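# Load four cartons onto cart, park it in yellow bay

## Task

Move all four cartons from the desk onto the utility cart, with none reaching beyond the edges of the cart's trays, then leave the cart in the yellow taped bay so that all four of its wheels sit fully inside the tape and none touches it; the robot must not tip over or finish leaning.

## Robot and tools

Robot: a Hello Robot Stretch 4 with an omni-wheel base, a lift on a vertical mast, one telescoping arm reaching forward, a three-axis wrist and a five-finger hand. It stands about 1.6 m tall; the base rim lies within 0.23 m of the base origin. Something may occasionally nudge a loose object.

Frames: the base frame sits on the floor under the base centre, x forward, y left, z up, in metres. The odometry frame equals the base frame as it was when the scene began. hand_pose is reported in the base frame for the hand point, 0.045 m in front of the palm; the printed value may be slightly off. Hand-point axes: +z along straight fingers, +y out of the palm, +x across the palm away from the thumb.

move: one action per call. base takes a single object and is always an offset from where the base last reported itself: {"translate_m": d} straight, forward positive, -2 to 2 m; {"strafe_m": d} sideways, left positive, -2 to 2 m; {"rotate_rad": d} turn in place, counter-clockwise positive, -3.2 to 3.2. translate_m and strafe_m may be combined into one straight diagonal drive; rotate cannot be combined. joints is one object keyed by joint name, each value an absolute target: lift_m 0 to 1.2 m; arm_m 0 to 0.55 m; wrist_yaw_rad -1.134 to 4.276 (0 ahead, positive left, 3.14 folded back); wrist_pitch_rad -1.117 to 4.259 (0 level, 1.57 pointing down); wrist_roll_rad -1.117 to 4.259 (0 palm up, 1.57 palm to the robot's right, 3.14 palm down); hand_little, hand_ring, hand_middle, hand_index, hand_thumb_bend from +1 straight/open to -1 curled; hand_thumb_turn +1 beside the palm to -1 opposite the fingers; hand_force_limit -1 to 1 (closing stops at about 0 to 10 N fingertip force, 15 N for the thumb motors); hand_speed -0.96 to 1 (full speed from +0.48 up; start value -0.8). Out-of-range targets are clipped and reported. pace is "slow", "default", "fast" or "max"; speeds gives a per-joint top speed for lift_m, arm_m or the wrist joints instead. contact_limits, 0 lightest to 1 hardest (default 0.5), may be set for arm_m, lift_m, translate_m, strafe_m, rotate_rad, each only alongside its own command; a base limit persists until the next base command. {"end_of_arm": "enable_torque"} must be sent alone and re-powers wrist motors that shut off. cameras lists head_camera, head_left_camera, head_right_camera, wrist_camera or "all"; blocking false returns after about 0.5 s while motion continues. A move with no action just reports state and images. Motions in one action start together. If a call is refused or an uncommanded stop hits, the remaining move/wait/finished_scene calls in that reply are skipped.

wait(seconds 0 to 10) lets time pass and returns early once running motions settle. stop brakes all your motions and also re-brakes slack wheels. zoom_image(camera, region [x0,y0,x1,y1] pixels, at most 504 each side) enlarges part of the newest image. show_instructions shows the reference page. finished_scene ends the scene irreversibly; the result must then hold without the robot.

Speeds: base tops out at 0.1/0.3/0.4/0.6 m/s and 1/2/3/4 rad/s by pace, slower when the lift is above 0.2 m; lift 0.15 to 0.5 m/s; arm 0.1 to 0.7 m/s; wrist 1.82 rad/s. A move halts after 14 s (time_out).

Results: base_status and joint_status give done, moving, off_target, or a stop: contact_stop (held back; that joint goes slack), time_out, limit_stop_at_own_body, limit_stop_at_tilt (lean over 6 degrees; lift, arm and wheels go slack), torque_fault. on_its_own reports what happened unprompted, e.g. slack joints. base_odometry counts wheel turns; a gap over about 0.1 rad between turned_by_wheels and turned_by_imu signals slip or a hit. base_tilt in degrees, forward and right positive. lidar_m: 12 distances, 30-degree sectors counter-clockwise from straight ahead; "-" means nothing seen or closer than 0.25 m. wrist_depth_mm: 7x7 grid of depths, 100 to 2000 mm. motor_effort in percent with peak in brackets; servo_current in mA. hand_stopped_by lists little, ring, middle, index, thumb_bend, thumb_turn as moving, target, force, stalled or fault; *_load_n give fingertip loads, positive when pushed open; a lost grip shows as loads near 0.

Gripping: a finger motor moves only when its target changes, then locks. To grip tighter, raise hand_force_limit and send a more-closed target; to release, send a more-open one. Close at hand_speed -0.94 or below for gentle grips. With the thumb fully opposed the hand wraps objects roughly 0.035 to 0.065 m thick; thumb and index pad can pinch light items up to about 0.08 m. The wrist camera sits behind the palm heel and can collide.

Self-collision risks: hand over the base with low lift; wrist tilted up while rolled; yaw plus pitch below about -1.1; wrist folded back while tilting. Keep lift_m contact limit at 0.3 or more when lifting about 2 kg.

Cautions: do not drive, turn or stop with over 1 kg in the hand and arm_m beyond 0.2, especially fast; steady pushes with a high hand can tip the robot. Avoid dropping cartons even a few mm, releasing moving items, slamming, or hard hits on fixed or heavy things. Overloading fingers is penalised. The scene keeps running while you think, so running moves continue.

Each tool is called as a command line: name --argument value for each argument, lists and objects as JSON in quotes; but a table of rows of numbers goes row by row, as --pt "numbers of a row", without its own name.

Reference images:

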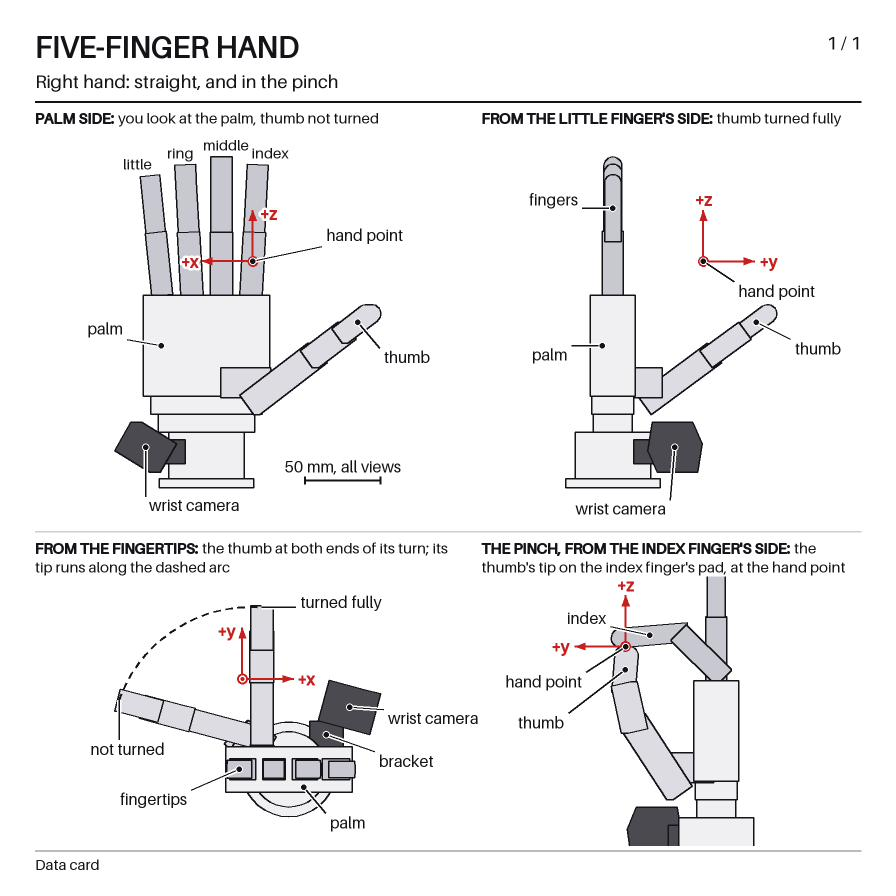

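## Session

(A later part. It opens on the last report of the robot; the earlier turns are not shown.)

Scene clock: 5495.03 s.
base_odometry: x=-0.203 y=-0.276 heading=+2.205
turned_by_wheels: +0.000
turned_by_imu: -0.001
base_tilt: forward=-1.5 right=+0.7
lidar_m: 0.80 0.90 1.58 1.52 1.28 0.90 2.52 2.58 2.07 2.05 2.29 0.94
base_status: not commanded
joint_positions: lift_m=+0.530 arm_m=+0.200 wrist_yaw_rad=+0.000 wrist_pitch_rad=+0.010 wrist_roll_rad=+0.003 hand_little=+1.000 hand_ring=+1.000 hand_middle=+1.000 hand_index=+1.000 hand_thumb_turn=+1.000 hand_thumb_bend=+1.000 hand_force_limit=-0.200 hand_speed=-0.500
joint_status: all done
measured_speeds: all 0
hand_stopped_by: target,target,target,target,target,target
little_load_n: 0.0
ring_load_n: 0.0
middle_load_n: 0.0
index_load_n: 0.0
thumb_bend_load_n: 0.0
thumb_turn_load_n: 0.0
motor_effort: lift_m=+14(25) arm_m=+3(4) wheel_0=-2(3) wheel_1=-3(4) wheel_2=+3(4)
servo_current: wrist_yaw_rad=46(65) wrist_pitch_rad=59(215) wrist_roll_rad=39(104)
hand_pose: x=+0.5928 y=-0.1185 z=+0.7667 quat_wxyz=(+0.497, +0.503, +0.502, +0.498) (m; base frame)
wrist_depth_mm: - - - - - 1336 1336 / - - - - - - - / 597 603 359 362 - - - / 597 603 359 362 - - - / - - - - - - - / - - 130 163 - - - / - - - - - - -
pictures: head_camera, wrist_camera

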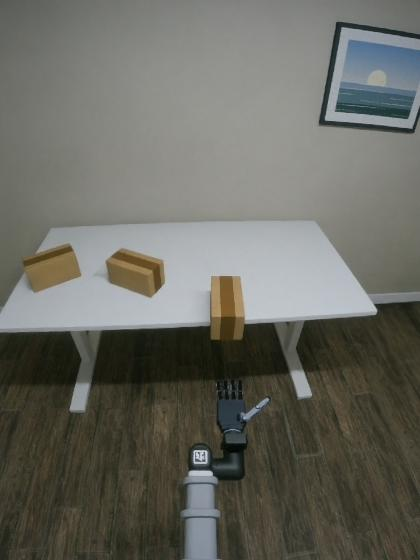

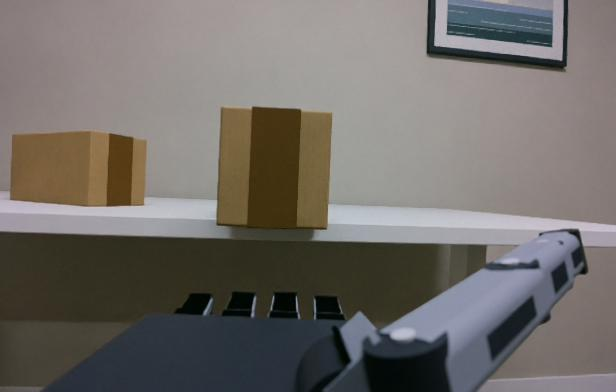

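move --base '{"translate_m": 0.2, "strafe_m": -0.006}' --pace "slow" --contact_limits '{"translate_m": 0.1}' --cameras '["wrist_camera"]'

Scene clock: 5508.30 s.
move: done
base_odometry: x=-0.317 y=-0.111 heading=+2.205
turned_by_wheels: +0.000
turned_by_imu: -0.002
base_tilt: forward=-1.4 right=+0.7
lidar_m: 0.59 0.68 0.91 1.51 1.57 1.11 2.70 2.78 2.10 2.21 2.17 0.73
base_status: done
joint_positions: lift_m=+0.530 arm_m=+0.200 wrist_yaw_rad=+0.000 wrist_pitch_rad=+0.009 wrist_roll_rad=+0.003 hand_little=+1.000 hand_ring=+1.000 hand_middle=+1.000 hand_index=+1.000 hand_thumb_turn=+1.000 hand_thumb_bend=+1.000 hand_force_limit=-0.200 hand_speed=-0.500
joint_status: not commanded
measured_speeds: all 0
hand_stopped_by: target,target,target,target,target,target
little_load_n: 0.0
ring_load_n: 0.0
middle_load_n: 0.0
index_load_n: -0.5
thumb_bend_load_n: 0.0
thumb_turn_load_n: 0.0
motor_effort: lift_m=+14(15) arm_m=+3(3) wheel_0=+4(8) wheel_1=+4(7) wheel_2=-4(9)
servo_current: wrist_yaw_rad=39(52) wrist_pitch_rad=59(98) wrist_roll_rad=39(59)
contact_limits: translate_m 0.1
hand_pose: x=+0.5928 y=-0.1185 z=+0.7668 quat_wxyz=(+0.497, +0.503, +0.502, +0.498)
wrist_depth_mm: - 161 162 163 - 1078 1098 / - 161 162 163 - - - / 421 161 162 163 165 - - / 415 161 163 164 166 - - / - 161 163 165 - - - / - - 130 163 - - - / - - - - - - -

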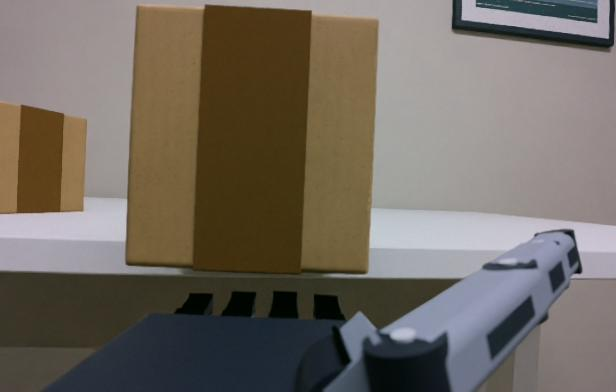

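move --base '{"translate_m": 0.037}' --pace "slow" --contact_limits '{"translate_m": 0.1}' --cameras '["wrist_camera"]'

move --joints '{"lift_m": 0.505}' --pace "slow"

move --joints '{"wrist_pitch_rad": -0.13}' --pace "slow" --speeds '{"wrist_pitch_rad": 0.3}' --cameras '["wrist_camera"]'

Scene clock: 5521.50 s.
move: done
base_odometry: x=-0.338 y=-0.081 heading=+2.205
turned_by_wheels: +0.000
turned_by_imu: -0.003
base_tilt: forward=-1.5 right=+0.7
lidar_m: 0.56 0.66 0.87 1.50 1.58 1.12 1.45 2.81 2.10 2.21 2.17 0.68
base_status: done
joint_positions: lift_m=+0.530 arm_m=+0.200 wrist_yaw_rad=+0.000 wrist_pitch_rad=+0.009 wrist_roll_rad=+0.003 hand_little=+1.000 hand_ring=+1.000 hand_middle=+1.000 hand_index=+1.000 hand_thumb_turn=+1.000 hand_thumb_bend=+1.000 hand_force_limit=-0.200 hand_speed=-0.500
joint_status: not commanded
measured_speeds: all 0
hand_stopped_by: target,target,target,target,target,target
little_load_n: 0.0
ring_load_n: 0.0
middle_load_n: 0.0
index_load_n: 0.0
thumb_bend_load_n: 0.0
thumb_turn_load_n: 0.0
motor_effort: lift_m=+15(15) arm_m=+2(2) wheel_0=+3(7) wheel_1=+4(7) wheel_2=-5(10)
servo_current: wrist_yaw_rad=46(52) wrist_pitch_rad=59(72) wrist_roll_rad=39(65)
contact_limits: translate_m 0.1
hand_pose: x=+0.5928 y=-0.1185 z=+0.7668 quat_wxyz=(+0.497, +0.503, +0.501, +0.498)
wrist_depth_mm: - 125 125 126 128 1060 1078 / - 124 125 128 128 - - / 397 125 125 127 129 - - / 384 125 126 128 129 - - / - 125 126 128 - - - / - 125 127 134 - - - / - - - - - - -

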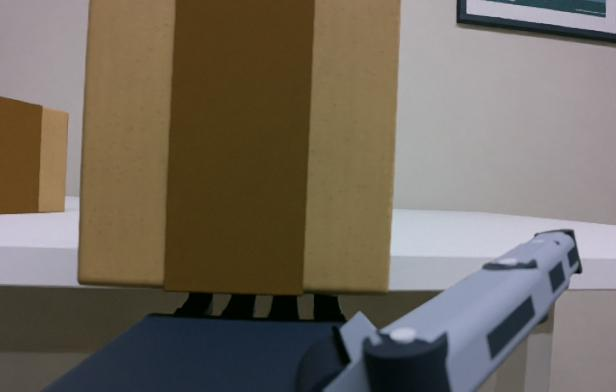

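Scene clock: 5522.50 s.
move: done
base_odometry: x=-0.338 y=-0.081 heading=+2.205
turned_by_wheels: +0.000
turned_by_imu: +0.000
base_tilt: forward=-1.5 right=+0.8
lidar_m: 0.55 0.66 0.87 1.51 1.59 1.14 1.43 2.80 2.11 2.22 2.15 0.69
base_status: not commanded
joint_positions: lift_m=+0.506 arm_m=+0.200 wrist_yaw_rad=+0.000 wrist_pitch_rad=+0.009 wrist_roll_rad=+0.003 hand_little=+1.000 hand_ring=+1.000 hand_middle=+1.000 hand_index=+1.000 hand_thumb_turn=+1.000 hand_thumb_bend=+1.000 hand_force_limit=-0.200 hand_speed=-0.500
joint_status: all done
measured_speeds: all 0
hand_stopped_by: target,target,target,target,target,target
little_load_n: -0.5
ring_load_n: 0.0
middle_load_n: 0.0
index_load_n: 0.0
thumb_bend_load_n: 0.0
thumb_turn_load_n: 0.0
motor_effort: lift_m=+14(17) arm_m=+2(2) wheel_0=+4(4) wheel_1=+4(4) wheel_2=-5(5)
servo_current: wrist_yaw_rad=39(59) wrist_pitch_rad=59(72) wrist_roll_rad=52(52)
contact_limits: translate_m 0.1
hand_pose: x=+0.5928 y=-0.1185 z=+0.7418 quat_wxyz=(+0.497, +0.503, +0.501, +0.498)
wrist_depth_mm: - 124 125 126 128 - - / 384 125 125 127 128 - - / 394 125 125 127 129 - - / 384 125 126 128 129 - - / - - - - - - - / - - 130 163 - - - / - - - - - - -
pictures: none

"pace" acts on no motion here: each has its own speed under "speeds". Leave "pace" out

move --joints '{"wrist_pitch_rad": -0.13}' --speeds '{"wrist_pitch_rad": 0.3}'

move --joints '{"lift_m": 0.517}' --speeds '{"lift_m": 0.02}' --cameras '["wrist_camera"]'

Scene clock: 5528.83 s.
move: done
base_odometry: x=-0.338 y=-0.081 heading=+2.205
turned_by_wheels: +0.000
turned_by_imu: -0.003
base_tilt: forward=-1.5 right=+0.8
lidar_m: 0.56 0.66 0.87 1.51 1.58 1.13 2.73 2.82 2.13 2.20 2.17 0.69
base_status: not commanded
joint_positions: lift_m=+0.505 arm_m=+0.200 wrist_yaw_rad=-0.001 wrist_pitch_rad=-0.121 wrist_roll_rad=+0.003 hand_little=+1.000 hand_ring=+1.000 hand_middle=+1.000 hand_index=+1.000 hand_thumb_turn=+1.000 hand_thumb_bend=+1.000 hand_force_limit=-0.200 hand_speed=-0.500
joint_status: all done
measured_speeds: all 0
hand_stopped_by: target,target,target,target,target,target
little_load_n: 0.0
ring_load_n: 0.0
middle_load_n: -0.5
index_load_n: 0.0
thumb_bend_load_n: 0.0
thumb_turn_load_n: 0.0
motor_effort: lift_m=+17(17) arm_m=+2(2) wheel_0=+3(4) wheel_1=+3(4) wheel_2=-4(5)
servo_current: wrist_yaw_rad=52(52) wrist_pitch_rad=46(163) wrist_roll_rad=26(59)
contact_limits: translate_m 0.1
hand_pose: x=+0.5834 y=-0.1186 z=+0.7699 quat_wxyz=(+0.529, +0.470, +0.468, +0.530)
wrist_depth_mm: - 143 144 145 148 1138 1182 / - 140 141 144 145 - 1160 / 404 137 138 140 143 - - / 404 135 135 138 - - - / - 132 134 136 - - - / - 130 131 135 - - - / - - - - - - -
pictures: none

Scene clock: 5529.77 s.
move: done
base_odometry: x=-0.338 y=-0.081 heading=+2.205
turned_by_wheels: +0.000
turned_by_imu: +0.000
base_tilt: forward=-1.5 right=+0.7
lidar_m: 0.55 0.66 0.86 1.51 1.59 1.12 2.75 2.81 2.11 2.21 2.18 0.69
base_status: not commanded
joint_positions: lift_m=+0.516 arm_m=+0.200 wrist_yaw_rad=-0.001 wrist_pitch_rad=-0.121 wrist_roll_rad=+0.002 hand_little=+1.000 hand_ring=+1.000 hand_middle=+1.000 hand_index=+1.000 hand_thumb_turn=+1.000 hand_thumb_bend=+1.000 hand_force_limit=-0.200 hand_speed=-0.500
joint_status: all done
measured_speeds: all 0
hand_stopped_by: target,target,target,target,target,target
little_load_n: 0.0
ring_load_n: 0.0
middle_load_n: 0.0
index_load_n: 0.0
thumb_bend_load_n: 0.0
thumb_turn_load_n: 0.0
motor_effort: lift_m=+27(29) arm_m=+2(2) wheel_0=+3(3) wheel_1=+3(4) wheel_2=-5(5)
servo_current: wrist_yaw_rad=46(52) wrist_pitch_rad=52(72) wrist_roll_rad=46(46)
contact_limits: translate_m 0.1
hand_pose: x=+0.5834 y=-0.1185 z=+0.7810 quat_wxyz=(+0.529, +0.470, +0.468, +0.530)
wrist_depth_mm: - 141 144 145 148 1138 1160 / - 140 141 143 144 1138 1160 / 404 137 138 140 142 - - / 404 135 136 138 140 - - / 407 132 133 136 - - - / - 131 131 133 - - - / - - - - - - -

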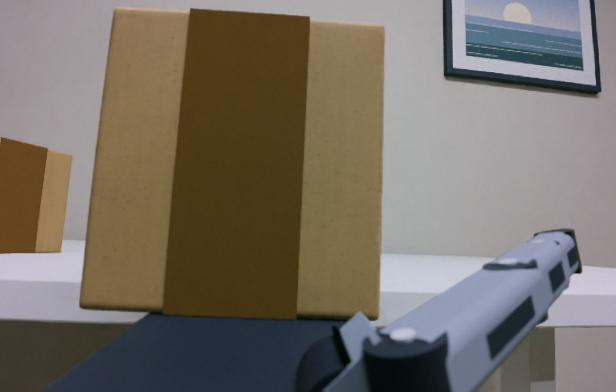

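move --joints '{"lift_m": 0.522}' --speeds '{"lift_m": 0.02}' --cameras '["wrist_camera"]'

Scene clock: 5533.47 s.
move: done
base_odometry: x=-0.338 y=-0.081 heading=+2.205
turned_by_wheels: +0.000
turned_by_imu: -0.001
base_tilt: forward=-1.5 right=+0.7
lidar_m: 0.56 0.67 0.87 1.51 1.57 1.12 2.74 2.80 2.13 2.22 2.18 0.69
base_status: not commanded
joint_positions: lift_m=+0.521 arm_m=+0.200 wrist_yaw_rad=-0.001 wrist_pitch_rad=-0.121 wrist_roll_rad=+0.002 hand_little=+1.000 hand_ring=+1.000 hand_middle=+1.000 hand_index=+1.000 hand_thumb_turn=+1.000 hand_thumb_bend=+1.000 hand_force_limit=-0.200 hand_speed=-0.500
joint_status: all done
measured_speeds: all 0
hand_stopped_by: target,target,target,target,target,target
little_load_n: 0.0
ring_load_n: 0.0
middle_load_n: 0.5
index_load_n: 0.0
thumb_bend_load_n: 0.0
thumb_turn_load_n: 0.0
motor_effort: lift_m=+28(31) arm_m=+2(2) wheel_0=+3(3) wheel_1=+3(4) wheel_2=-5(5)
servo_current: wrist_yaw_rad=46(52) wrist_pitch_rad=59(72) wrist_roll_rad=46(59)
contact_limits: translate_m 0.1
hand_pose: x=+0.5834 y=-0.1185 z=+0.7860 quat_wxyz=(+0.529, +0.470, +0.468, +0.530)
wrist_depth_mm: - 145 146 148 151 1118 1182 / - 143 143 145 147 1118 1182 / - 138 140 142 - - - / 402 135 137 139 - - - / 404 132 134 136 - - - / - 131 131 133 - - - / - - - - - - -

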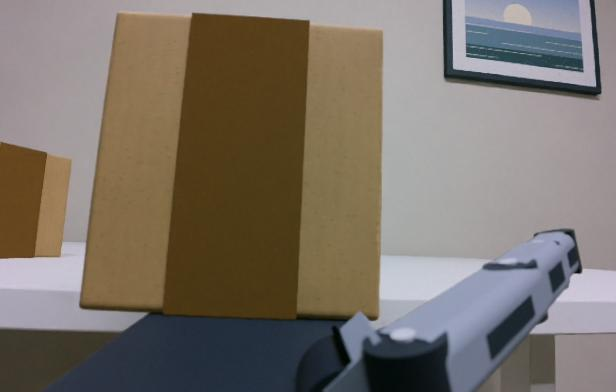

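move --base '{"translate_m": -0.035}' --pace "slow" --cameras '["wrist_camera"]'

Scene clock: 5539.07 s.
move: done
base_odometry: x=-0.318 y=-0.110 heading=+2.205
turned_by_wheels: +0.000
turned_by_imu: -0.002
base_tilt: forward=-1.5 right=+0.8
lidar_m: 0.56 0.69 0.91 1.52 1.59 1.10 2.72 2.79 2.09 2.21 2.21 0.72
base_status: done
joint_positions: lift_m=+0.521 arm_m=+0.200 wrist_yaw_rad=-0.001 wrist_pitch_rad=-0.121 wrist_roll_rad=+0.002 hand_little=+1.000 hand_ring=+1.000 hand_middle=+1.000 hand_index=+1.000 hand_thumb_turn=+1.000 hand_thumb_bend=+1.000 hand_force_limit=-0.200 hand_speed=-0.500
joint_status: not commanded
measured_speeds: all 0
hand_stopped_by: target,target,target,target,target,target
little_load_n: 0.0
ring_load_n: 0.0
middle_load_n: 0.0
index_load_n: 0.0
thumb_bend_load_n: 0.0
thumb_turn_load_n: 0.0
motor_effort: lift_m=+28(28) arm_m=+2(2) wheel_0=-4(7) wheel_1=-4(8) wheel_2=+3(9)
servo_current: wrist_yaw_rad=46(59) wrist_pitch_rad=39(72) wrist_roll_rad=39(59)
hand_pose: x=+0.5834 y=-0.1185 z=+0.7860 quat_wxyz=(+0.529, +0.470, +0.468, +0.530)
wrist_depth_mm: - 147 148 149 1182 1160 1205 / - 145 145 147 148 1160 1205 / - 140 141 143 - - - / 415 137 138 140 - - - / 415 134 136 137 - - - / - 132 132 134 - - - / - - - - - - -

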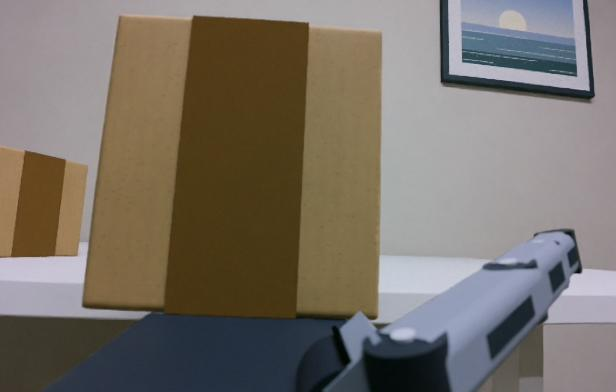

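move --joints '{"wrist_pitch_rad": -0.005, "lift_m": 0.5385}' --speeds '{"wrist_pitch_rad": 0.06, "lift_m": 0.01}' --cameras '["wrist_camera"]'

Scene clock: 5554.87 s.
move: done
base_odometry: x=-0.318 y=-0.110 heading=+2.205
turned_by_wheels: +0.000
turned_by_imu: -0.002
base_tilt: forward=-1.5 right=+0.7
lidar_m: 0.55 0.69 0.91 1.51 1.57 1.10 2.71 2.78 2.10 2.22 2.21 0.73
base_status: not commanded
joint_positions: lift_m=+0.538 arm_m=+0.200 wrist_yaw_rad=-0.001 wrist_pitch_rad=-0.003 wrist_roll_rad=+0.002 hand_little=+1.000 hand_ring=+1.000 hand_middle=+1.000 hand_index=+1.000 hand_thumb_turn=+1.000 hand_thumb_bend=+1.000 hand_force_limit=-0.200 hand_speed=-0.500
joint_status: all done
measured_speeds: all 0
hand_stopped_by: target,target,target,target,target,target
little_load_n: 0.0
ring_load_n: 0.0
middle_load_n: 0.0
index_load_n: 0.0
thumb_bend_load_n: 0.0
thumb_turn_load_n: 0.0
motor_effort: lift_m=+27(30) arm_m=+2(2) wheel_0=-4(5) wheel_1=-4(5) wheel_2=+3(3)
servo_current: wrist_yaw_rad=46(52) wrist_pitch_rad=26(78) wrist_roll_rad=46(65)
hand_pose: x=+0.5921 y=-0.1185 z=+0.7769 quat_wxyz=(+0.500, +0.500, +0.498, +0.501)
wrist_depth_mm: - 131 132 133 135 1098 1138 / - 132 132 134 135 - - / 413 131 132 133 135 - - / 415 131 132 134 135 - - / - 131 132 133 - - - / - 131 132 134 - - - / - - - - - - -

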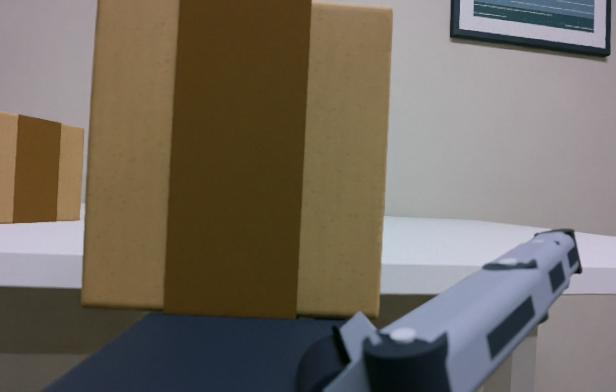

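move --base '{"translate_m": 0.012}' --pace "slow" --contact_limits '{"translate_m": 0.2}' --cameras '["wrist_camera"]'

Scene clock: 5561.77 s.
move: done
base_odometry: x=-0.325 y=-0.100 heading=+2.205
turned_by_wheels: +0.000
turned_by_imu: +0.000
base_tilt: forward=-1.5 right=+0.8
lidar_m: 0.55 0.68 0.89 1.49 1.57 1.12 2.72 2.80 2.11 2.21 2.19 0.70
base_status: done
joint_positions: lift_m=+0.538 arm_m=+0.200 wrist_yaw_rad=-0.001 wrist_pitch_rad=-0.003 wrist_roll_rad=+0.002 hand_little=+1.000 hand_ring=+1.000 hand_middle=+1.000 hand_index=+1.000 hand_thumb_turn=+1.000 hand_thumb_bend=+1.000 hand_force_limit=-0.200 hand_speed=-0.500
joint_status: not commanded
measured_speeds: all 0
hand_stopped_by: target,target,target,target,target,target
little_load_n: 0.0
ring_load_n: 0.0
middle_load_n: 0.0
index_load_n: 0.0
thumb_bend_load_n: 0.0
thumb_turn_load_n: 0.0
motor_effort: lift_m=+27(28) arm_m=+1(2) wheel_0=+4(7) wheel_1=+4(5) wheel_2=-5(10)
servo_current: wrist_yaw_rad=39(59) wrist_pitch_rad=33(65) wrist_roll_rad=46(59)
contact_limits: translate_m 0.2
hand_pose: x=+0.5921 y=-0.1185 z=+0.7769 quat_wxyz=(+0.500, +0.500, +0.499, +0.501)
wrist_depth_mm: - 120 121 122 124 1078 1118 / - 120 121 122 124 - - / 394 120 120 122 123 - - / 397 120 121 122 123 - - / - 120 121 122 - - - / - 119 121 122 - - - / - - - - - - -

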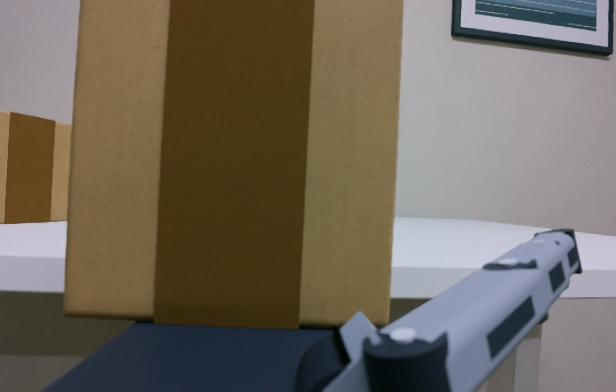

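move --base '{"translate_m": 0.022}' --pace "slow" --contact_limits '{"translate_m": 0.2}' --cameras '["wrist_camera"]'

Scene clock: 5569.77 s.
move: done
base_odometry: x=-0.338 y=-0.082 heading=+2.205
turned_by_wheels: +0.000
turned_by_imu: -0.001
base_tilt: forward=-1.5 right=+0.7
lidar_m: 0.54 0.66 0.87 1.50 1.57 1.13 2.74 2.81 2.11 2.21 2.15 0.69
base_status: done
joint_positions: lift_m=+0.538 arm_m=+0.200 wrist_yaw_rad=-0.001 wrist_pitch_rad=-0.002 wrist_roll_rad=+0.002 hand_little=+1.000 hand_ring=+1.000 hand_middle=+1.000 hand_index=+1.000 hand_thumb_turn=+1.000 hand_thumb_bend=+1.000 hand_force_limit=-0.200 hand_speed=-0.500
joint_status: not commanded
measured_speeds: all 0
hand_stopped_by: target,target,target,target,target,target
little_load_n: 0.0
ring_load_n: 0.0
middle_load_n: 0.0
index_load_n: 0.0
thumb_bend_load_n: 0.0
thumb_turn_load_n: 0.0
motor_effort: lift_m=+27(27) arm_m=+1(1) wheel_0=+3(8) wheel_1=+3(7) wheel_2=-2(9)
servo_current: wrist_yaw_rad=46(52) wrist_pitch_rad=52(72) wrist_roll_rad=46(59)
contact_limits: translate_m 0.2
hand_pose: x=+0.5921 y=-0.1185 z=+0.7767 quat_wxyz=(+0.500, +0.500, +0.499, +0.501)
wrist_depth_mm: 102 103 103 104 106 1078 1098 / 102 103 104 105 106 - - / 102 103 104 105 - - - / - 103 104 105 106 - - / - 103 103 105 106 - - / 102 103 104 104 - - - / - - - - - - -

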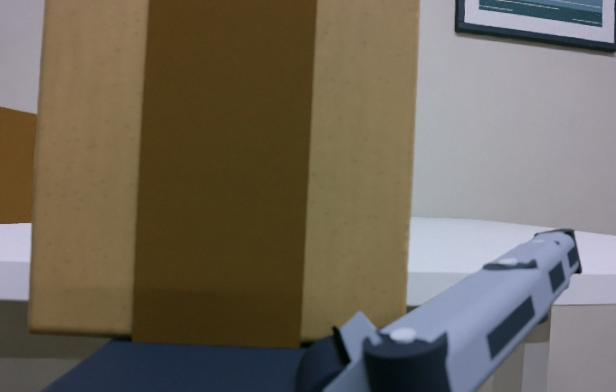

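move --base '{"translate_m": 0.005}' --pace "slow" --contact_limits '{"translate_m": 0.1}' --cameras '["wrist_camera"]'

Scene clock: 5575.43 s.
move: done
base_odometry: x=-0.340 y=-0.079 heading=+2.205
turned_by_wheels: +0.000
turned_by_imu: +0.002
base_tilt: forward=-1.5 right=+0.7
lidar_m: 0.52 0.66 0.87 1.51 1.57 1.13 1.46 2.81 2.10 2.21 2.15 0.68
base_status: done
joint_positions: lift_m=+0.538 arm_m=+0.200 wrist_yaw_rad=-0.007 wrist_pitch_rad=-0.002 wrist_roll_rad=+0.002 hand_little=+1.000 hand_ring=+1.000 hand_middle=+1.000 hand_index=+1.000 hand_thumb_turn=+1.000 hand_thumb_bend=+1.000 hand_force_limit=-0.200 hand_speed=-0.500
joint_status: not commanded
measured_speeds: all 0
hand_stopped_by: target,target,target,target,target,target
little_load_n: 0.0
ring_load_n: 0.0
middle_load_n: -0.5
index_load_n: 0.0
thumb_bend_load_n: 0.0
thumb_turn_load_n: 0.0
motor_effort: lift_m=+26(27) arm_m=+7(7) wheel_0=+11(12) wheel_1=+7(9) wheel_2=-17(17)
servo_current: wrist_yaw_rad=59(59) wrist_pitch_rad=59(59) wrist_roll_rad=46(52)
contact_limits: translate_m 0.1
hand_pose: x=+0.5911 y=-0.1200 z=+0.7768 quat_wxyz=(+0.502, +0.502, +0.497, +0.499)
wrist_depth_mm: 101 - 102 103 105 1060 1098 / 101 101 102 103 105 - - / 101 101 103 105 - - - / - 102 103 104 106 - - / - 102 103 104 106 - - / 101 102 103 104 - - - / - - - - - - -

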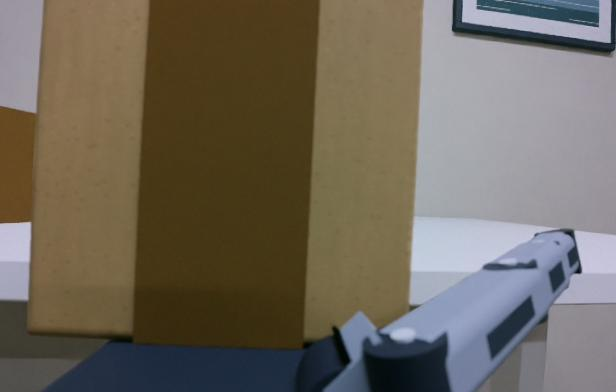

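move --base '{"translate_m": -0.004}' --pace "slow"

move --joints '{"wrist_pitch_rad": -0.13, "lift_m": 0.521}' --speeds '{"wrist_pitch_rad": 0.06, "lift_m": 0.01}' --cameras '["wrist_camera"]'

Scene clock: 5592.80 s.
move: done
base_odometry: x=-0.338 y=-0.082 heading=+2.205
turned_by_wheels: +0.000
turned_by_imu: -0.003
base_tilt: forward=-1.5 right=+0.7
lidar_m: 0.54 0.66 0.88 1.50 1.60 1.13 1.45 2.83 2.11 2.22 2.15 0.67
base_status: done
joint_positions: lift_m=+0.538 arm_m=+0.200 wrist_yaw_rad=-0.003 wrist_pitch_rad=-0.002 wrist_roll_rad=+0.002 hand_little=+1.000 hand_ring=+1.000 hand_middle=+1.000 hand_index=+1.000 hand_thumb_turn=+1.000 hand_thumb_bend=+1.000 hand_force_limit=-0.200 hand_speed=-0.500
joint_status: not commanded
measured_speeds: all 0
hand_stopped_by: target,target,target,target,target,target
little_load_n: 0.0
ring_load_n: 0.0
middle_load_n: 0.0
index_load_n: 0.0
thumb_bend_load_n: -0.5
thumb_turn_load_n: 0.0
motor_effort: lift_m=+27(27) arm_m=+5(7) wheel_0=-4(8) wheel_1=-5(7) wheel_2=+4(17)
servo_current: wrist_yaw_rad=52(65) wrist_pitch_rad=65(65) wrist_roll_rad=33(59)
hand_pose: x=+0.5918 y=-0.1191 z=+0.7768 quat_wxyz=(+0.501, +0.501, +0.498, +0.500)
wrist_depth_mm: 103 103 104 105 106 1098 1078 / 102 103 104 105 106 - - / 103 103 104 105 - - - / 375 103 104 105 106 - - / - 103 103 105 107 - - / 103 103 104 105 - - - / - - - - - - -
pictures: none

Scene clock: 5595.20 s.
move: done
base_odometry: x=-0.338 y=-0.082 heading=+2.205
turned_by_wheels: +0.000
turned_by_imu: -0.001
base_tilt: forward=-1.5 right=+0.7
lidar_m: 0.54 0.65 0.87 1.51 1.59 1.13 1.43 2.82 2.12 2.21 2.13 0.69
base_status: not commanded
joint_positions: lift_m=+0.521 arm_m=+0.200 wrist_yaw_rad=-0.002 wrist_pitch_rad=-0.116 wrist_roll_rad=+0.002 hand_little=+1.000 hand_ring=+1.000 hand_middle=+1.000 hand_index=+1.000 hand_thumb_turn=+1.000 hand_thumb_bend=+1.000 hand_force_limit=-0.200 hand_speed=-0.500
joint_status: all done
measured_speeds: all 0
hand_stopped_by: target,target,target,target,target,target
little_load_n: 0.0
ring_load_n: 0.0
middle_load_n: 0.0
index_load_n: 0.0
thumb_bend_load_n: 0.0
thumb_turn_load_n: 0.0
motor_effort: lift_m=+15(27) arm_m=+5(5) wheel_0=-4(4) wheel_1=-5(5) wheel_2=+4(5)
servo_current: wrist_yaw_rad=39(59) wrist_pitch_rad=91(124) wrist_roll_rad=46(59)
hand_pose: x=+0.5836 y=-0.1188 z=+0.7849 quat_wxyz=(+0.528, +0.471, +0.469, +0.528)
wrist_depth_mm: - 118 118 120 121 1138 1182 / 114 115 116 117 - - 1160 / 377 113 113 115 117 - - / 389 110 111 112 114 - - / 377 108 109 110 111 - - / 105 106 107 108 109 - - / - - - - - - -

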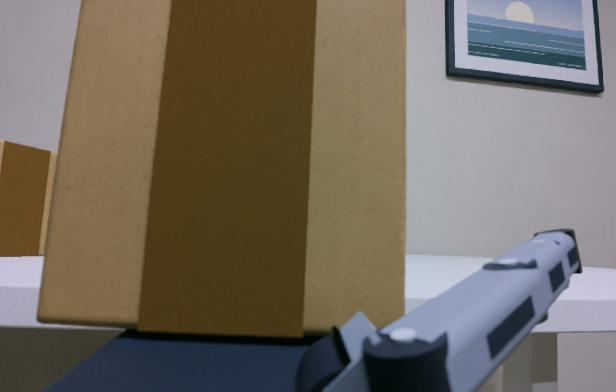

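move --joints '{"lift_m": 0.5235}' --speeds '{"lift_m": 0.01}'

move --base '{"translate_m": -0.015}' --pace "slow" --cameras '["wrist_camera"]'

Scene clock: 5611.63 s.
move: done
base_odometry: x=-0.338 y=-0.082 heading=+2.205
turned_by_wheels: +0.000
turned_by_imu: -0.001
base_tilt: forward=-1.4 right=+0.7
lidar_m: 0.53 0.66 0.87 1.50 1.58 1.13 1.46 2.80 2.11 2.21 2.17 0.69
base_status: not commanded
joint_positions: lift_m=+0.523 arm_m=+0.200 wrist_yaw_rad=-0.002 wrist_pitch_rad=-0.116 wrist_roll_rad=+0.002 hand_little=+1.000 hand_ring=+1.000 hand_middle=+1.000 hand_index=+1.000 hand_thumb_turn=+1.000 hand_thumb_bend=+1.000 hand_force_limit=-0.200 hand_speed=-0.500
joint_status: all done
measured_speeds: all 0
hand_stopped_by: target,target,target,target,target,target
little_load_n: 0.0
ring_load_n: 0.0
middle_load_n: 0.0
index_load_n: 0.0
thumb_bend_load_n: 0.0
thumb_turn_load_n: 0.0
motor_effort: lift_m=+27(28) arm_m=+4(5) wheel_0=-4(5) wheel_1=-5(5) wheel_2=+5(5)
servo_current: wrist_yaw_rad=52(59) wrist_pitch_rad=85(98) wrist_roll_rad=39(59)
hand_pose: x=+0.5836 y=-0.1188 z=+0.7864 quat_wxyz=(+0.528, +0.471, +0.469, +0.528)
wrist_depth_mm: - 118 120 121 122 1138 1182 / 115 115 116 118 - - 1160 / 377 113 114 116 117 - - / 392 111 112 113 114 - - / 377 108 109 110 112 - - / 105 106 107 108 110 - - / - - - - - - -
pictures: none

Scene clock: 5612.70 s.
move: done
base_odometry: x=-0.329 y=-0.094 heading=+2.205
turned_by_wheels: +0.000
turned_by_imu: +0.002
base_tilt: forward=-1.5 right=+0.7
lidar_m: 0.52 0.68 0.89 1.49 1.58 1.11 2.73 2.80 2.10 2.22 2.17 0.70
base_status: done
joint_positions: lift_m=+0.523 arm_m=+0.200 wrist_yaw_rad=-0.001 wrist_pitch_rad=-0.116 wrist_roll_rad=+0.002 hand_little=+1.000 hand_ring=+1.000 hand_middle=+1.000 hand_index=+1.000 hand_thumb_turn=+1.000 hand_thumb_bend=+1.000 hand_force_limit=-0.200 hand_speed=-0.500
joint_status: not commanded
measured_speeds: all 0
hand_stopped_by: target,target,target,target,target,target
little_load_n: 0.0
ring_load_n: 0.0
middle_load_n: 0.0
index_load_n: 0.0
thumb_bend_load_n: 0.0
thumb_turn_load_n: 0.0
motor_effort: lift_m=+28(28) arm_m=+4(5) wheel_0=-4(8) wheel_1=-4(7) wheel_2=+7(10)
servo_current: wrist_yaw_rad=39(52) wrist_pitch_rad=85(104) wrist_roll_rad=52(52)
hand_pose: x=+0.5837 y=-0.1187 z=+0.7864 quat_wxyz=(+0.528, +0.471, +0.469, +0.528)
wrist_depth_mm: - 119 120 121 - 1160 1182 / 115 116 117 118 - 1160 1182 / 114 113 114 115 117 - - / 394 111 112 113 114 - - / 382 108 110 110 111 - - / 106 106 107 108 110 - - / - - - - - - -

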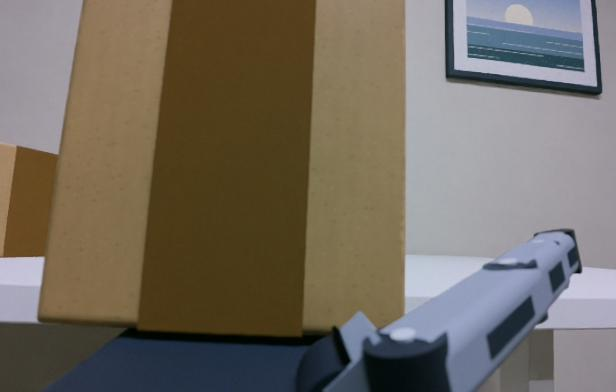

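move --joints '{"wrist_pitch_rad": -0.005, "lift_m": 0.5385}' --speeds '{"wrist_pitch_rad": 0.06, "lift_m": 0.01}' --cameras '["wrist_camera"]'

move --base '{"translate_m": 0.012}' --pace "slow" --contact_limits '{"translate_m": 0.1}' --cameras '["wrist_camera"]'

Scene clock: 5634.93 s.
move: done
base_odometry: x=-0.329 y=-0.094 heading=+2.205
turned_by_wheels: +0.000
turned_by_imu: -0.002
base_tilt: forward=-1.5 right=+0.7
lidar_m: 0.53 0.68 0.91 1.50 1.57 1.11 2.74 2.80 2.13 2.21 2.18 0.70
base_status: not commanded
joint_positions: lift_m=+0.538 arm_m=+0.200 wrist_yaw_rad=-0.001 wrist_pitch_rad=-0.002 wrist_roll_rad=+0.002 hand_little=+1.000 hand_ring=+1.000 hand_middle=+1.000 hand_index=+1.000 hand_thumb_turn=+1.000 hand_thumb_bend=+1.000 hand_force_limit=-0.200 hand_speed=-0.500
joint_status: all done
measured_speeds: all 0
hand_stopped_by: target,target,target,target,target,target
little_load_n: 0.0
ring_load_n: 0.0
middle_load_n: 0.0
index_load_n: 0.0
thumb_bend_load_n: 0.0
thumb_turn_load_n: 0.0
motor_effort: lift_m=+27(33) arm_m=+4(4) wheel_0=-4(4) wheel_1=-4(4) wheel_2=+7(7)
servo_current: wrist_yaw_rad=46(52) wrist_pitch_rad=26(104) wrist_roll_rad=39(59)
hand_pose: x=+0.5920 y=-0.1187 z=+0.7767 quat_wxyz=(+0.500, +0.500, +0.499, +0.501)
wrist_depth_mm: - 105 105 106 107 1078 1098 / 104 105 105 106 107 - - / 377 105 105 107 - - - / 379 105 105 107 107 - - / - 105 105 106 107 - - / 104 105 106 106 107 - - / - - - - - - -

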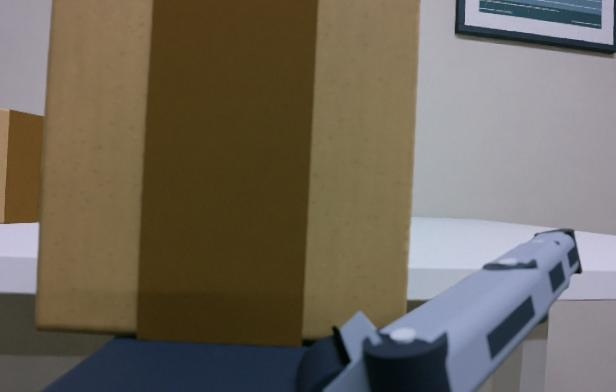

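Scene clock: 5635.93 s.
move: done
base_odometry: x=-0.336 y=-0.084 heading=+2.205
turned_by_wheels: +0.000
turned_by_imu: -0.004
base_tilt: forward=-1.5 right=+0.7
lidar_m: 0.53 0.68 0.88 1.51 1.57 1.11 2.75 2.82 2.10 2.22 2.16 0.69
base_status: done
joint_positions: lift_m=+0.538 arm_m=+0.200 wrist_yaw_rad=-0.001 wrist_pitch_rad=-0.002 wrist_roll_rad=+0.002 hand_little=+1.000 hand_ring=+1.000 hand_middle=+1.000 hand_index=+1.000 hand_thumb_turn=+1.000 hand_thumb_bend=+1.000 hand_force_limit=-0.200 hand_speed=-0.500
joint_status: not commanded
measured_speeds: all 0
hand_stopped_by: target,target,target,target,target,target
little_load_n: 0.0
ring_load_n: 0.0
middle_load_n: 0.0
index_load_n: 0.0
thumb_bend_load_n: 0.0
thumb_turn_load_n: 0.0
motor_effort: lift_m=+28(28) arm_m=+4(4) wheel_0=+3(6) wheel_1=+3(7) wheel_2=-5(8)
servo_current: wrist_yaw_rad=39(52) wrist_pitch_rad=39(59) wrist_roll_rad=52(59)
contact_limits: translate_m 0.1
hand_pose: x=+0.5920 y=-0.1187 z=+0.7767 quat_wxyz=(+0.500, +0.500, +0.499, +0.501)
wrist_depth_mm: 102 103 103 104 105 1078 1078 / 102 103 103 104 106 - - / 102 102 103 105 - - - / - 102 103 105 106 - - / - 103 103 104 106 - - / 102 102 103 104 - - - / - - - - - - -

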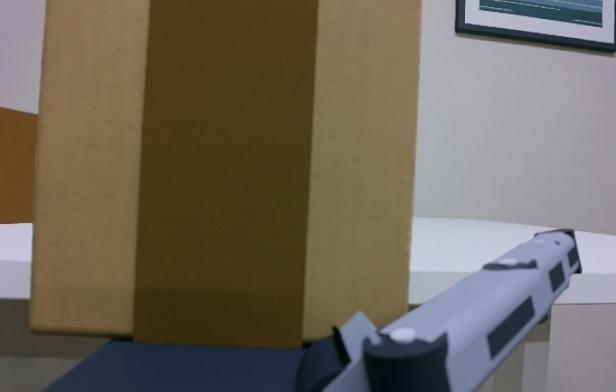

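move --joints '{"lift_m": 0.5345}' --speeds '{"lift_m": 0.01}' --cameras '["wrist_camera"]'

move --base '{"translate_m": 0.005}' --pace "slow" --contact_limits '{"translate_m": 0.1}' --cameras '["wrist_camera"]'

Scene clock: 5649.47 s.
move: done
base_odometry: x=-0.336 y=-0.084 heading=+2.205
turned_by_wheels: +0.000
turned_by_imu: -0.001
base_tilt: forward=-1.5 right=+0.7
lidar_m: 0.53 0.65 0.89 1.51 1.57 1.12 2.73 2.82 2.12 2.22 2.15 0.68
base_status: not commanded
joint_positions: lift_m=+0.535 arm_m=+0.200 wrist_yaw_rad=-0.001 wrist_pitch_rad=-0.002 wrist_roll_rad=+0.002 hand_little=+1.000 hand_ring=+1.000 hand_middle=+1.000 hand_index=+1.000 hand_thumb_turn=+1.000 hand_thumb_bend=+1.000 hand_force_limit=-0.200 hand_speed=-0.500
joint_status: all done
measured_speeds: all 0
hand_stopped_by: target,target,target,target,target,target
little_load_n: 0.0
ring_load_n: 0.0
middle_load_n: 0.0
index_load_n: 0.0
thumb_bend_load_n: 0.0
thumb_turn_load_n: 0.0
motor_effort: lift_m=+14(25) arm_m=+4(4) wheel_0=+3(3) wheel_1=+3(3) wheel_2=-4(5)
servo_current: wrist_yaw_rad=46(52) wrist_pitch_rad=33(59) wrist_roll_rad=52(52)
contact_limits: translate_m 0.1
hand_pose: x=+0.5920 y=-0.1187 z=+0.7738 quat_wxyz=(+0.500, +0.500, +0.499, +0.501)
wrist_depth_mm: 101 - 102 103 104 1060 1078 / 101 101 102 103 105 - - / 101 102 102 104 - - - / - 102 103 103 105 - - / - 102 103 104 105 - - / 102 102 103 104 - - - / - - - - - - -

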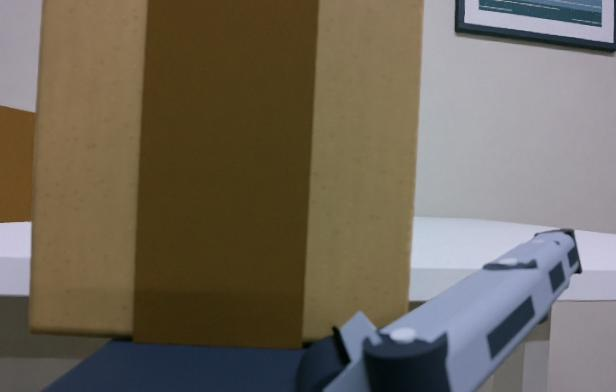

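Scene clock: 5650.20 s.
move: done
base_odometry: x=-0.339 y=-0.081 heading=+2.205
turned_by_wheels: +0.000
turned_by_imu: +0.002
base_tilt: forward=-1.5 right=+0.7
lidar_m: 0.53 0.65 0.89 1.50 1.58 1.12 2.75 2.81 2.11 2.22 2.15 0.69
base_status: done
joint_positions: lift_m=+0.535 arm_m=+0.200 wrist_yaw_rad=-0.002 wrist_pitch_rad=-0.002 wrist_roll_rad=+0.002 hand_little=+1.000 hand_ring=+1.000 hand_middle=+1.000 hand_index=+1.000 hand_thumb_turn=+1.000 hand_thumb_bend=+1.000 hand_force_limit=-0.200 hand_speed=-0.500
joint_status: not commanded
measured_speeds: all 0
hand_stopped_by: target,target,target,target,target,target
little_load_n: 0.0
ring_load_n: 0.0
middle_load_n: 0.0
index_load_n: 0.0
thumb_bend_load_n: 0.0
thumb_turn_load_n: 0.0
motor_effort: lift_m=+14(15) arm_m=+4(4) wheel_0=+7(8) wheel_1=+6(7) wheel_2=-11(11)
servo_current: wrist_yaw_rad=46(52) wrist_pitch_rad=39(59) wrist_roll_rad=33(78)
contact_limits: translate_m 0.1
hand_pose: x=+0.5919 y=-0.1189 z=+0.7738 quat_wxyz=(+0.501, +0.501, +0.498, +0.501)
wrist_depth_mm: - - - - - - 1098 / - - - - 101 - - / - - - - 101 - - / - - - - 101 - - / - - - 100 102 - - / - - - 100 102 - - / - - - - - - -

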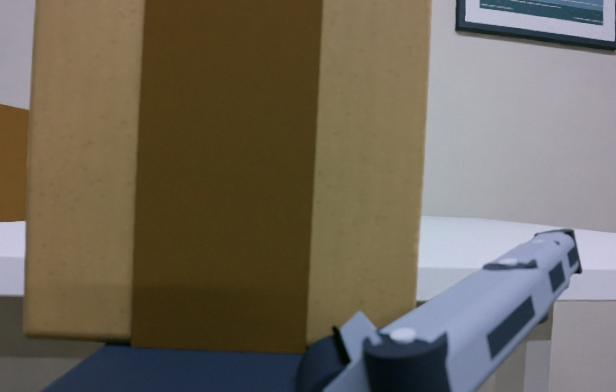

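move --joints '{"lift_m": 0.5385}' --speeds '{"lift_m": 0.01}'

move --base '{"translate_m": -0.003}' --pace "slow"

move --joints '{"wrist_pitch_rad": -0.13, "lift_m": 0.522}' --speeds '{"wrist_pitch_rad": 0.06, "lift_m": 0.01}' --cameras '["wrist_camera"]'

move --joints '{"wrist_pitch_rad": -0.16, "lift_m": 0.528}' --speeds '{"wrist_pitch_rad": 0.06, "lift_m": 0.012}' --cameras '["wrist_camera"]'

Scene clock: 5664.97 s.
move: done
base_odometry: x=-0.339 y=-0.081 heading=+2.205
turned_by_wheels: +0.000
turned_by_imu: -0.001
base_tilt: forward=-1.5 right=+0.7
lidar_m: 0.52 0.66 0.87 1.52 1.58 1.14 2.75 2.82 2.12 2.22 2.17 0.70
base_status: not commanded
joint_positions: lift_m=+0.538 arm_m=+0.200 wrist_yaw_rad=-0.002 wrist_pitch_rad=+0.000 wrist_roll_rad=+0.002 hand_little=+1.000 hand_ring=+1.000 hand_middle=+1.000 hand_index=+1.000 hand_thumb_turn=+1.000 hand_thumb_bend=+1.000 hand_force_limit=-0.200 hand_speed=-0.500
joint_status: all done
measured_speeds: all 0
hand_stopped_by: target,target,target,target,target,target
little_load_n: 0.0
ring_load_n: 0.0
middle_load_n: 0.5
index_load_n: 0.0
thumb_bend_load_n: 0.0
thumb_turn_load_n: 0.0
motor_effort: lift_m=+28(29) arm_m=+4(4) wheel_0=+8(8) wheel_1=+6(6) wheel_2=-11(11)
servo_current: wrist_yaw_rad=46(59) wrist_pitch_rad=46(78) wrist_roll_rad=52(59)
contact_limits: translate_m 0.1
hand_pose: x=+0.5920 y=-0.1189 z=+0.7763 quat_wxyz=(+0.500, +0.501, +0.499, +0.500)
wrist_depth_mm: - - - - 100 - 1078 / - - - - 101 - - / - - - - 101 - - / - - - 100 101 - - / - - - 100 102 - - / - - - 100 102 - - / - - - - - - -
pictures: none

Scene clock: 5665.63 s.
move: done
base_odometry: x=-0.337 y=-0.083 heading=+2.205
turned_by_wheels: +0.000
turned_by_imu: -0.001
base_tilt: forward=-1.5 right=+0.8
lidar_m: 0.52 0.65 0.88 1.51 1.57 1.11 1.44 2.82 2.11 2.22 2.16 0.67
base_status: done
joint_positions: lift_m=+0.538 arm_m=+0.200 wrist_yaw_rad=-0.002 wrist_pitch_rad=+0.000 wrist_roll_rad=+0.002 hand_little=+1.000 hand_ring=+1.000 hand_middle=+1.000 hand_index=+1.000 hand_thumb_turn=+1.000 hand_thumb_bend=+1.000 hand_force_limit=-0.200 hand_speed=-0.500
joint_status: not commanded
measured_speeds: all 0
hand_stopped_by: target,target,target,target,target,target
little_load_n: 0.0
ring_load_n: 0.0
middle_load_n: 0.0
index_load_n: 0.0
thumb_bend_load_n: 0.0
thumb_turn_load_n: 0.0
motor_effort: lift_m=+27(28) arm_m=+4(4) wheel_0=-4(7) wheel_1=-5(6) wheel_2=+5(10)
servo_current: wrist_yaw_rad=46(59) wrist_pitch_rad=39(65) wrist_roll_rad=39(52)
hand_pose: x=+0.5921 y=-0.1188 z=+0.7763 quat_wxyz=(+0.500, +0.501, +0.499, +0.500)
wrist_depth_mm: - - 101 101 103 - 1098 / - 100 101 102 103 - - / - 100 101 102 103 - - / - 100 101 102 103 - - / - 100 101 102 103 - - / - 100 101 102 - - - / - - - - - - -
pictures: none

Scene clock: 5668.03 s.
move: done
base_odometry: x=-0.337 y=-0.083 heading=+2.205
turned_by_wheels: +0.000
turned_by_imu: -0.001
base_tilt: forward=-1.5 right=+0.8
lidar_m: 0.52 0.66 0.87 1.50 1.59 1.12 1.45 2.81 2.10 2.20 2.16 0.68
base_status: not commanded
joint_positions: lift_m=+0.522 arm_m=+0.200 wrist_yaw_rad=-0.002 wrist_pitch_rad=-0.116 wrist_roll_rad=+0.002 hand_little=+1.000 hand_ring=+1.000 hand_middle=+1.000 hand_index=+1.000 hand_thumb_turn=+1.000 hand_thumb_bend=+1.000 hand_force_limit=-0.200 hand_speed=-0.500
joint_status: all done
measured_speeds: all 0
hand_stopped_by: target,target,target,target,target,target
little_load_n: 0.0
ring_load_n: 0.0
middle_load_n: 0.0
index_load_n: 0.0
thumb_bend_load_n: 0.0
thumb_turn_load_n: 0.0
motor_effort: lift_m=+15(26) arm_m=+4(4) wheel_0=-4(5) wheel_1=-5(5) wheel_2=+5(5)
servo_current: wrist_yaw_rad=52(59) wrist_pitch_rad=91(117) wrist_roll_rad=33(72)
hand_pose: x=+0.5837 y=-0.1187 z=+0.7859 quat_wxyz=(+0.528, +0.471, +0.469, +0.528)
wrist_depth_mm: - 115 116 118 119 1138 1160 / - 113 114 114 116 - 1160 / 375 110 110 112 114 - - / 377 107 108 109 112 - - / - 105 106 107 109 - - / 102 103 103 105 107 - - / - - - - - - -

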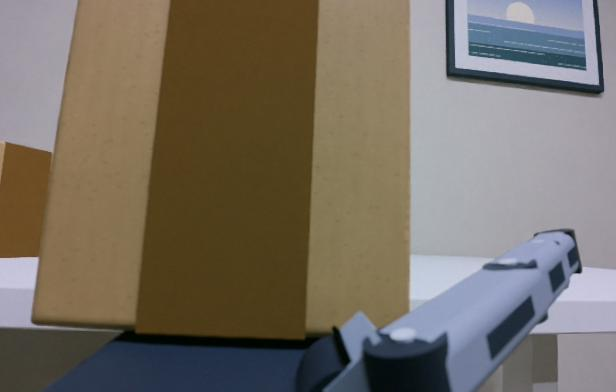

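Scene clock: 5668.90 s.
move: done
base_odometry: x=-0.337 y=-0.083 heading=+2.205
turned_by_wheels: +0.000
turned_by_imu: +0.000
base_tilt: forward=-1.5 right=+0.7
lidar_m: 0.53 0.67 0.87 1.51 1.57 1.14 1.44 2.82 2.11 2.22 2.14 0.69
base_status: not commanded
joint_positions: lift_m=+0.527 arm_m=+0.200 wrist_yaw_rad=-0.002 wrist_pitch_rad=-0.140 wrist_roll_rad=+0.002 hand_little=+1.000 hand_ring=+1.000 hand_middle=+1.000 hand_index=+1.000 hand_thumb_turn=+1.000 hand_thumb_bend=+1.000 hand_force_limit=-0.200 hand_speed=-0.500
joint_status: all done
measured_speeds: all 0
hand_stopped_by: target,target,target,target,target,target
little_load_n: 0.0
ring_load_n: 0.0
middle_load_n: 0.0
index_load_n: 0.0
thumb_bend_load_n: 0.0
thumb_turn_load_n: 0.0
motor_effort: lift_m=+28(30) arm_m=+4(4) wheel_0=-4(5) wheel_1=-5(5) wheel_2=+4(5)
servo_current: wrist_yaw_rad=39(59) wrist_pitch_rad=98(176) wrist_roll_rad=46(59)
hand_pose: x=+0.5815 y=-0.1187 z=+0.7961 quat_wxyz=(+0.534, +0.465, +0.463, +0.534)
wrist_depth_mm: - 117 118 119 120 1138 1182 / 112 114 115 116 - 1118 1182 / - 111 112 113 115 - - / 379 108 109 111 112 - - / 375 105 107 107 109 - - / 102 103 103 105 107 - - / - - - - - - -

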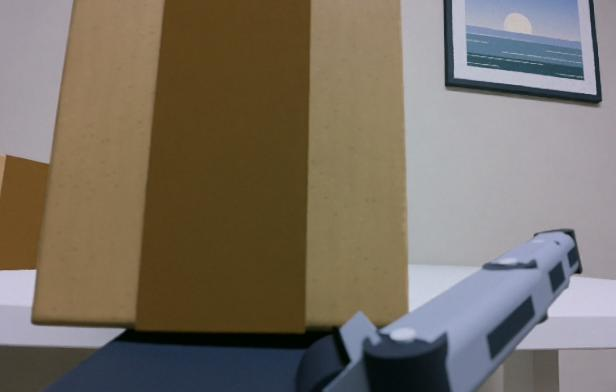

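move --joints '{"lift_m": 0.533}' --speeds '{"lift_m": 0.01}' --cameras '["wrist_camera"]'

Scene clock: 5732.17 s.
move: done
base_odometry: x=-0.337 y=-0.083 heading=+2.205
turned_by_wheels: +0.000
turned_by_imu: -0.001
base_tilt: forward=-1.5 right=+0.8
lidar_m: 0.54 0.67 0.88 1.51 1.58 1.13 1.44 2.82 2.10 2.22 2.14 0.69
base_status: not commanded
joint_positions: lift_m=+0.532 arm_m=+0.200 wrist_yaw_rad=-0.002 wrist_pitch_rad=-0.140 wrist_roll_rad=+0.002 hand_little=+1.000 hand_ring=+1.000 hand_middle=+1.000 hand_index=+1.000 hand_thumb_turn=+1.000 hand_thumb_bend=+1.000 hand_force_limit=-0.200 hand_speed=-0.500
joint_status: all done
measured_speeds: all 0
hand_stopped_by: target,target,target,target,target,target
little_load_n: 0.0
ring_load_n: 0.5
middle_load_n: 0.0
index_load_n: 0.0
thumb_bend_load_n: 0.0
thumb_turn_load_n: 0.0
motor_effort: lift_m=+28(31) arm_m=+4(4) wheel_0=-4(5) wheel_1=-5(5) wheel_2=+5(5)
servo_current: wrist_yaw_rad=46(52) wrist_pitch_rad=124(137) wrist_roll_rad=33(59)
hand_pose: x=+0.5815 y=-0.1187 z=+0.8010 quat_wxyz=(+0.534, +0.465, +0.463, +0.534)
wrist_depth_mm: - 116 117 119 120 1160 1182 / 112 114 115 115 - 1118 1160 / - 111 111 113 115 - - / 377 108 109 110 112 - - / 377 105 107 108 109 - - / 102 103 103 105 107 - - / - - - - - - -

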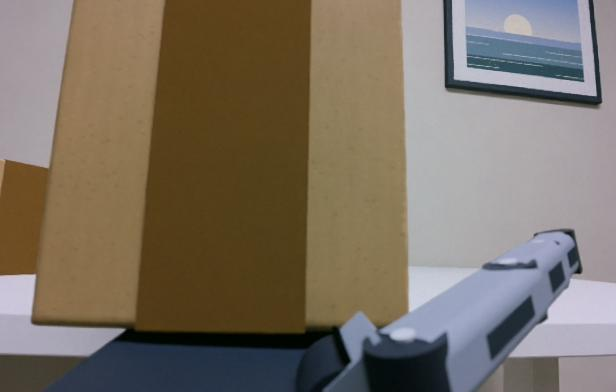

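move --joints '{"wrist_pitch_rad": -0.22, "lift_m": 0.56}' --speeds '{"wrist_pitch_rad": 0.06, "lift_m": 0.03}' --cameras '["wrist_camera"]'

move --joints '{"wrist_pitch_rad": -0.32, "lift_m": 0.64}' --speeds '{"wrist_pitch_rad": 0.08, "lift_m": 0.06}' --cameras '["wrist_camera", "head_camera"]'

Scene clock: 5744.67 s.
move: done
base_odometry: x=-0.337 y=-0.083 heading=+2.205
turned_by_wheels: +0.000
turned_by_imu: -0.001
base_tilt: forward=-1.5 right=+0.7
lidar_m: 0.53 0.66 0.88 1.51 1.59 1.12 1.46 2.82 2.10 2.21 2.16 0.69
base_status: not commanded
joint_positions: lift_m=+0.559 arm_m=+0.200 wrist_yaw_rad=-0.002 wrist_pitch_rad=-0.200 wrist_roll_rad=+0.002 hand_little=+1.000 hand_ring=+1.000 hand_middle=+1.000 hand_index=+1.000 hand_thumb_turn=+1.000 hand_thumb_bend=+1.000 hand_force_limit=-0.200 hand_speed=-0.500
joint_status: all done
measured_speeds: all 0
hand_stopped_by: target,target,target,target,target,target
little_load_n: 0.0
ring_load_n: 0.5
middle_load_n: 0.5
index_load_n: 0.0
thumb_bend_load_n: 0.0
thumb_turn_load_n: 0.0
motor_effort: lift_m=+28(33) arm_m=+4(4) wheel_0=-4(5) wheel_1=-5(5) wheel_2=+5(5)
servo_current: wrist_yaw_rad=46(52) wrist_pitch_rad=111(169) wrist_roll_rad=72(72)
hand_pose: x=+0.5757 y=-0.1187 z=+0.8405 quat_wxyz=(+0.547, +0.448, +0.447, +0.548)
wrist_depth_mm: - 116 117 119 120 1229 1255 / 112 114 114 115 - 1182 1229 / - 111 111 113 115 - - / - 108 109 111 112 - - / 382 105 107 108 109 - - / 102 103 103 105 107 - - / - - - - - - -

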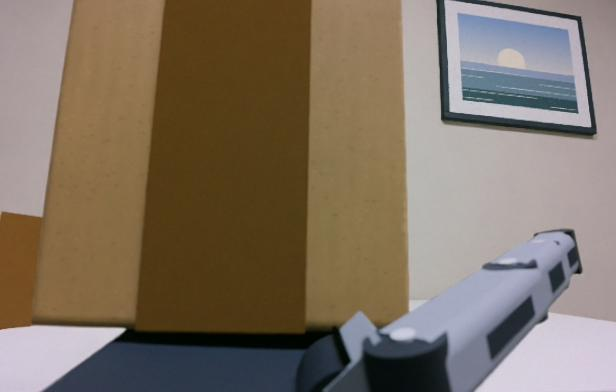

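Scene clock: 5746.50 s.
move: done
base_odometry: x=-0.337 y=-0.083 heading=+2.205
turned_by_wheels: +0.000
turned_by_imu: -0.001
base_tilt: forward=-1.4 right=+0.7
lidar_m: 0.50 0.67 0.86 1.51 1.59 1.13 1.44 2.82 2.09 2.20 2.15 0.69
base_status: not commanded
joint_positions: lift_m=+0.639 arm_m=+0.200 wrist_yaw_rad=-0.002 wrist_pitch_rad=-0.301 wrist_roll_rad=+0.002 hand_little=+1.000 hand_ring=+1.000 hand_middle=+1.000 hand_index=+1.000 hand_thumb_turn=+1.000 hand_thumb_bend=+1.000 hand_force_limit=-0.200 hand_speed=-0.500
joint_status: all done
measured_speeds: all 0
hand_stopped_by: target,target,target,target,target,target
little_load_n: 0.0
ring_load_n: 0.0
middle_load_n: 0.5
index_load_n: 0.0
thumb_bend_load_n: 0.0
thumb_turn_load_n: 0.0
motor_effort: lift_m=+28(31) arm_m=+4(4) wheel_0=-4(5) wheel_1=-5(5) wheel_2=+5(5)
servo_current: wrist_yaw_rad=52(52) wrist_pitch_rad=124(169) wrist_roll_rad=39(72)
hand_pose: x=+0.5644 y=-0.1187 z=+0.9406 quat_wxyz=(+0.569, +0.420, +0.419, +0.569)
wrist_depth_mm: - 116 118 119 120 - - / 112 114 114 115 - 1281 1281 / - 111 111 113 115 1182 1229 / - 108 109 110 112 - 1205 / - 105 107 107 109 - - / 103 103 103 105 107 - - / 384 - - - - - -
pictures: head_camera, wrist_camera

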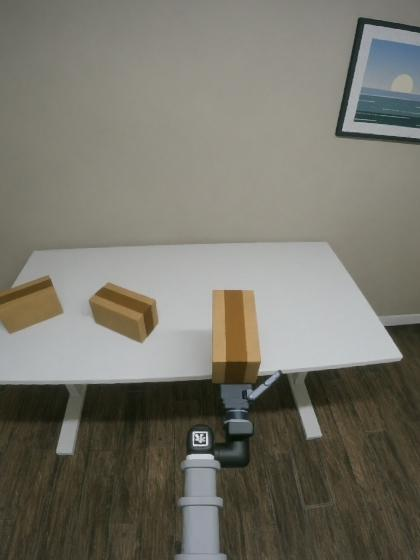

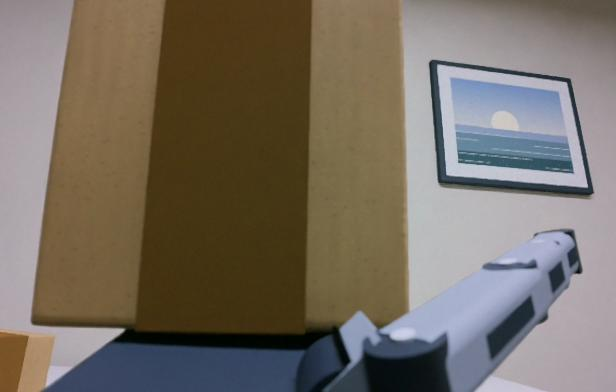

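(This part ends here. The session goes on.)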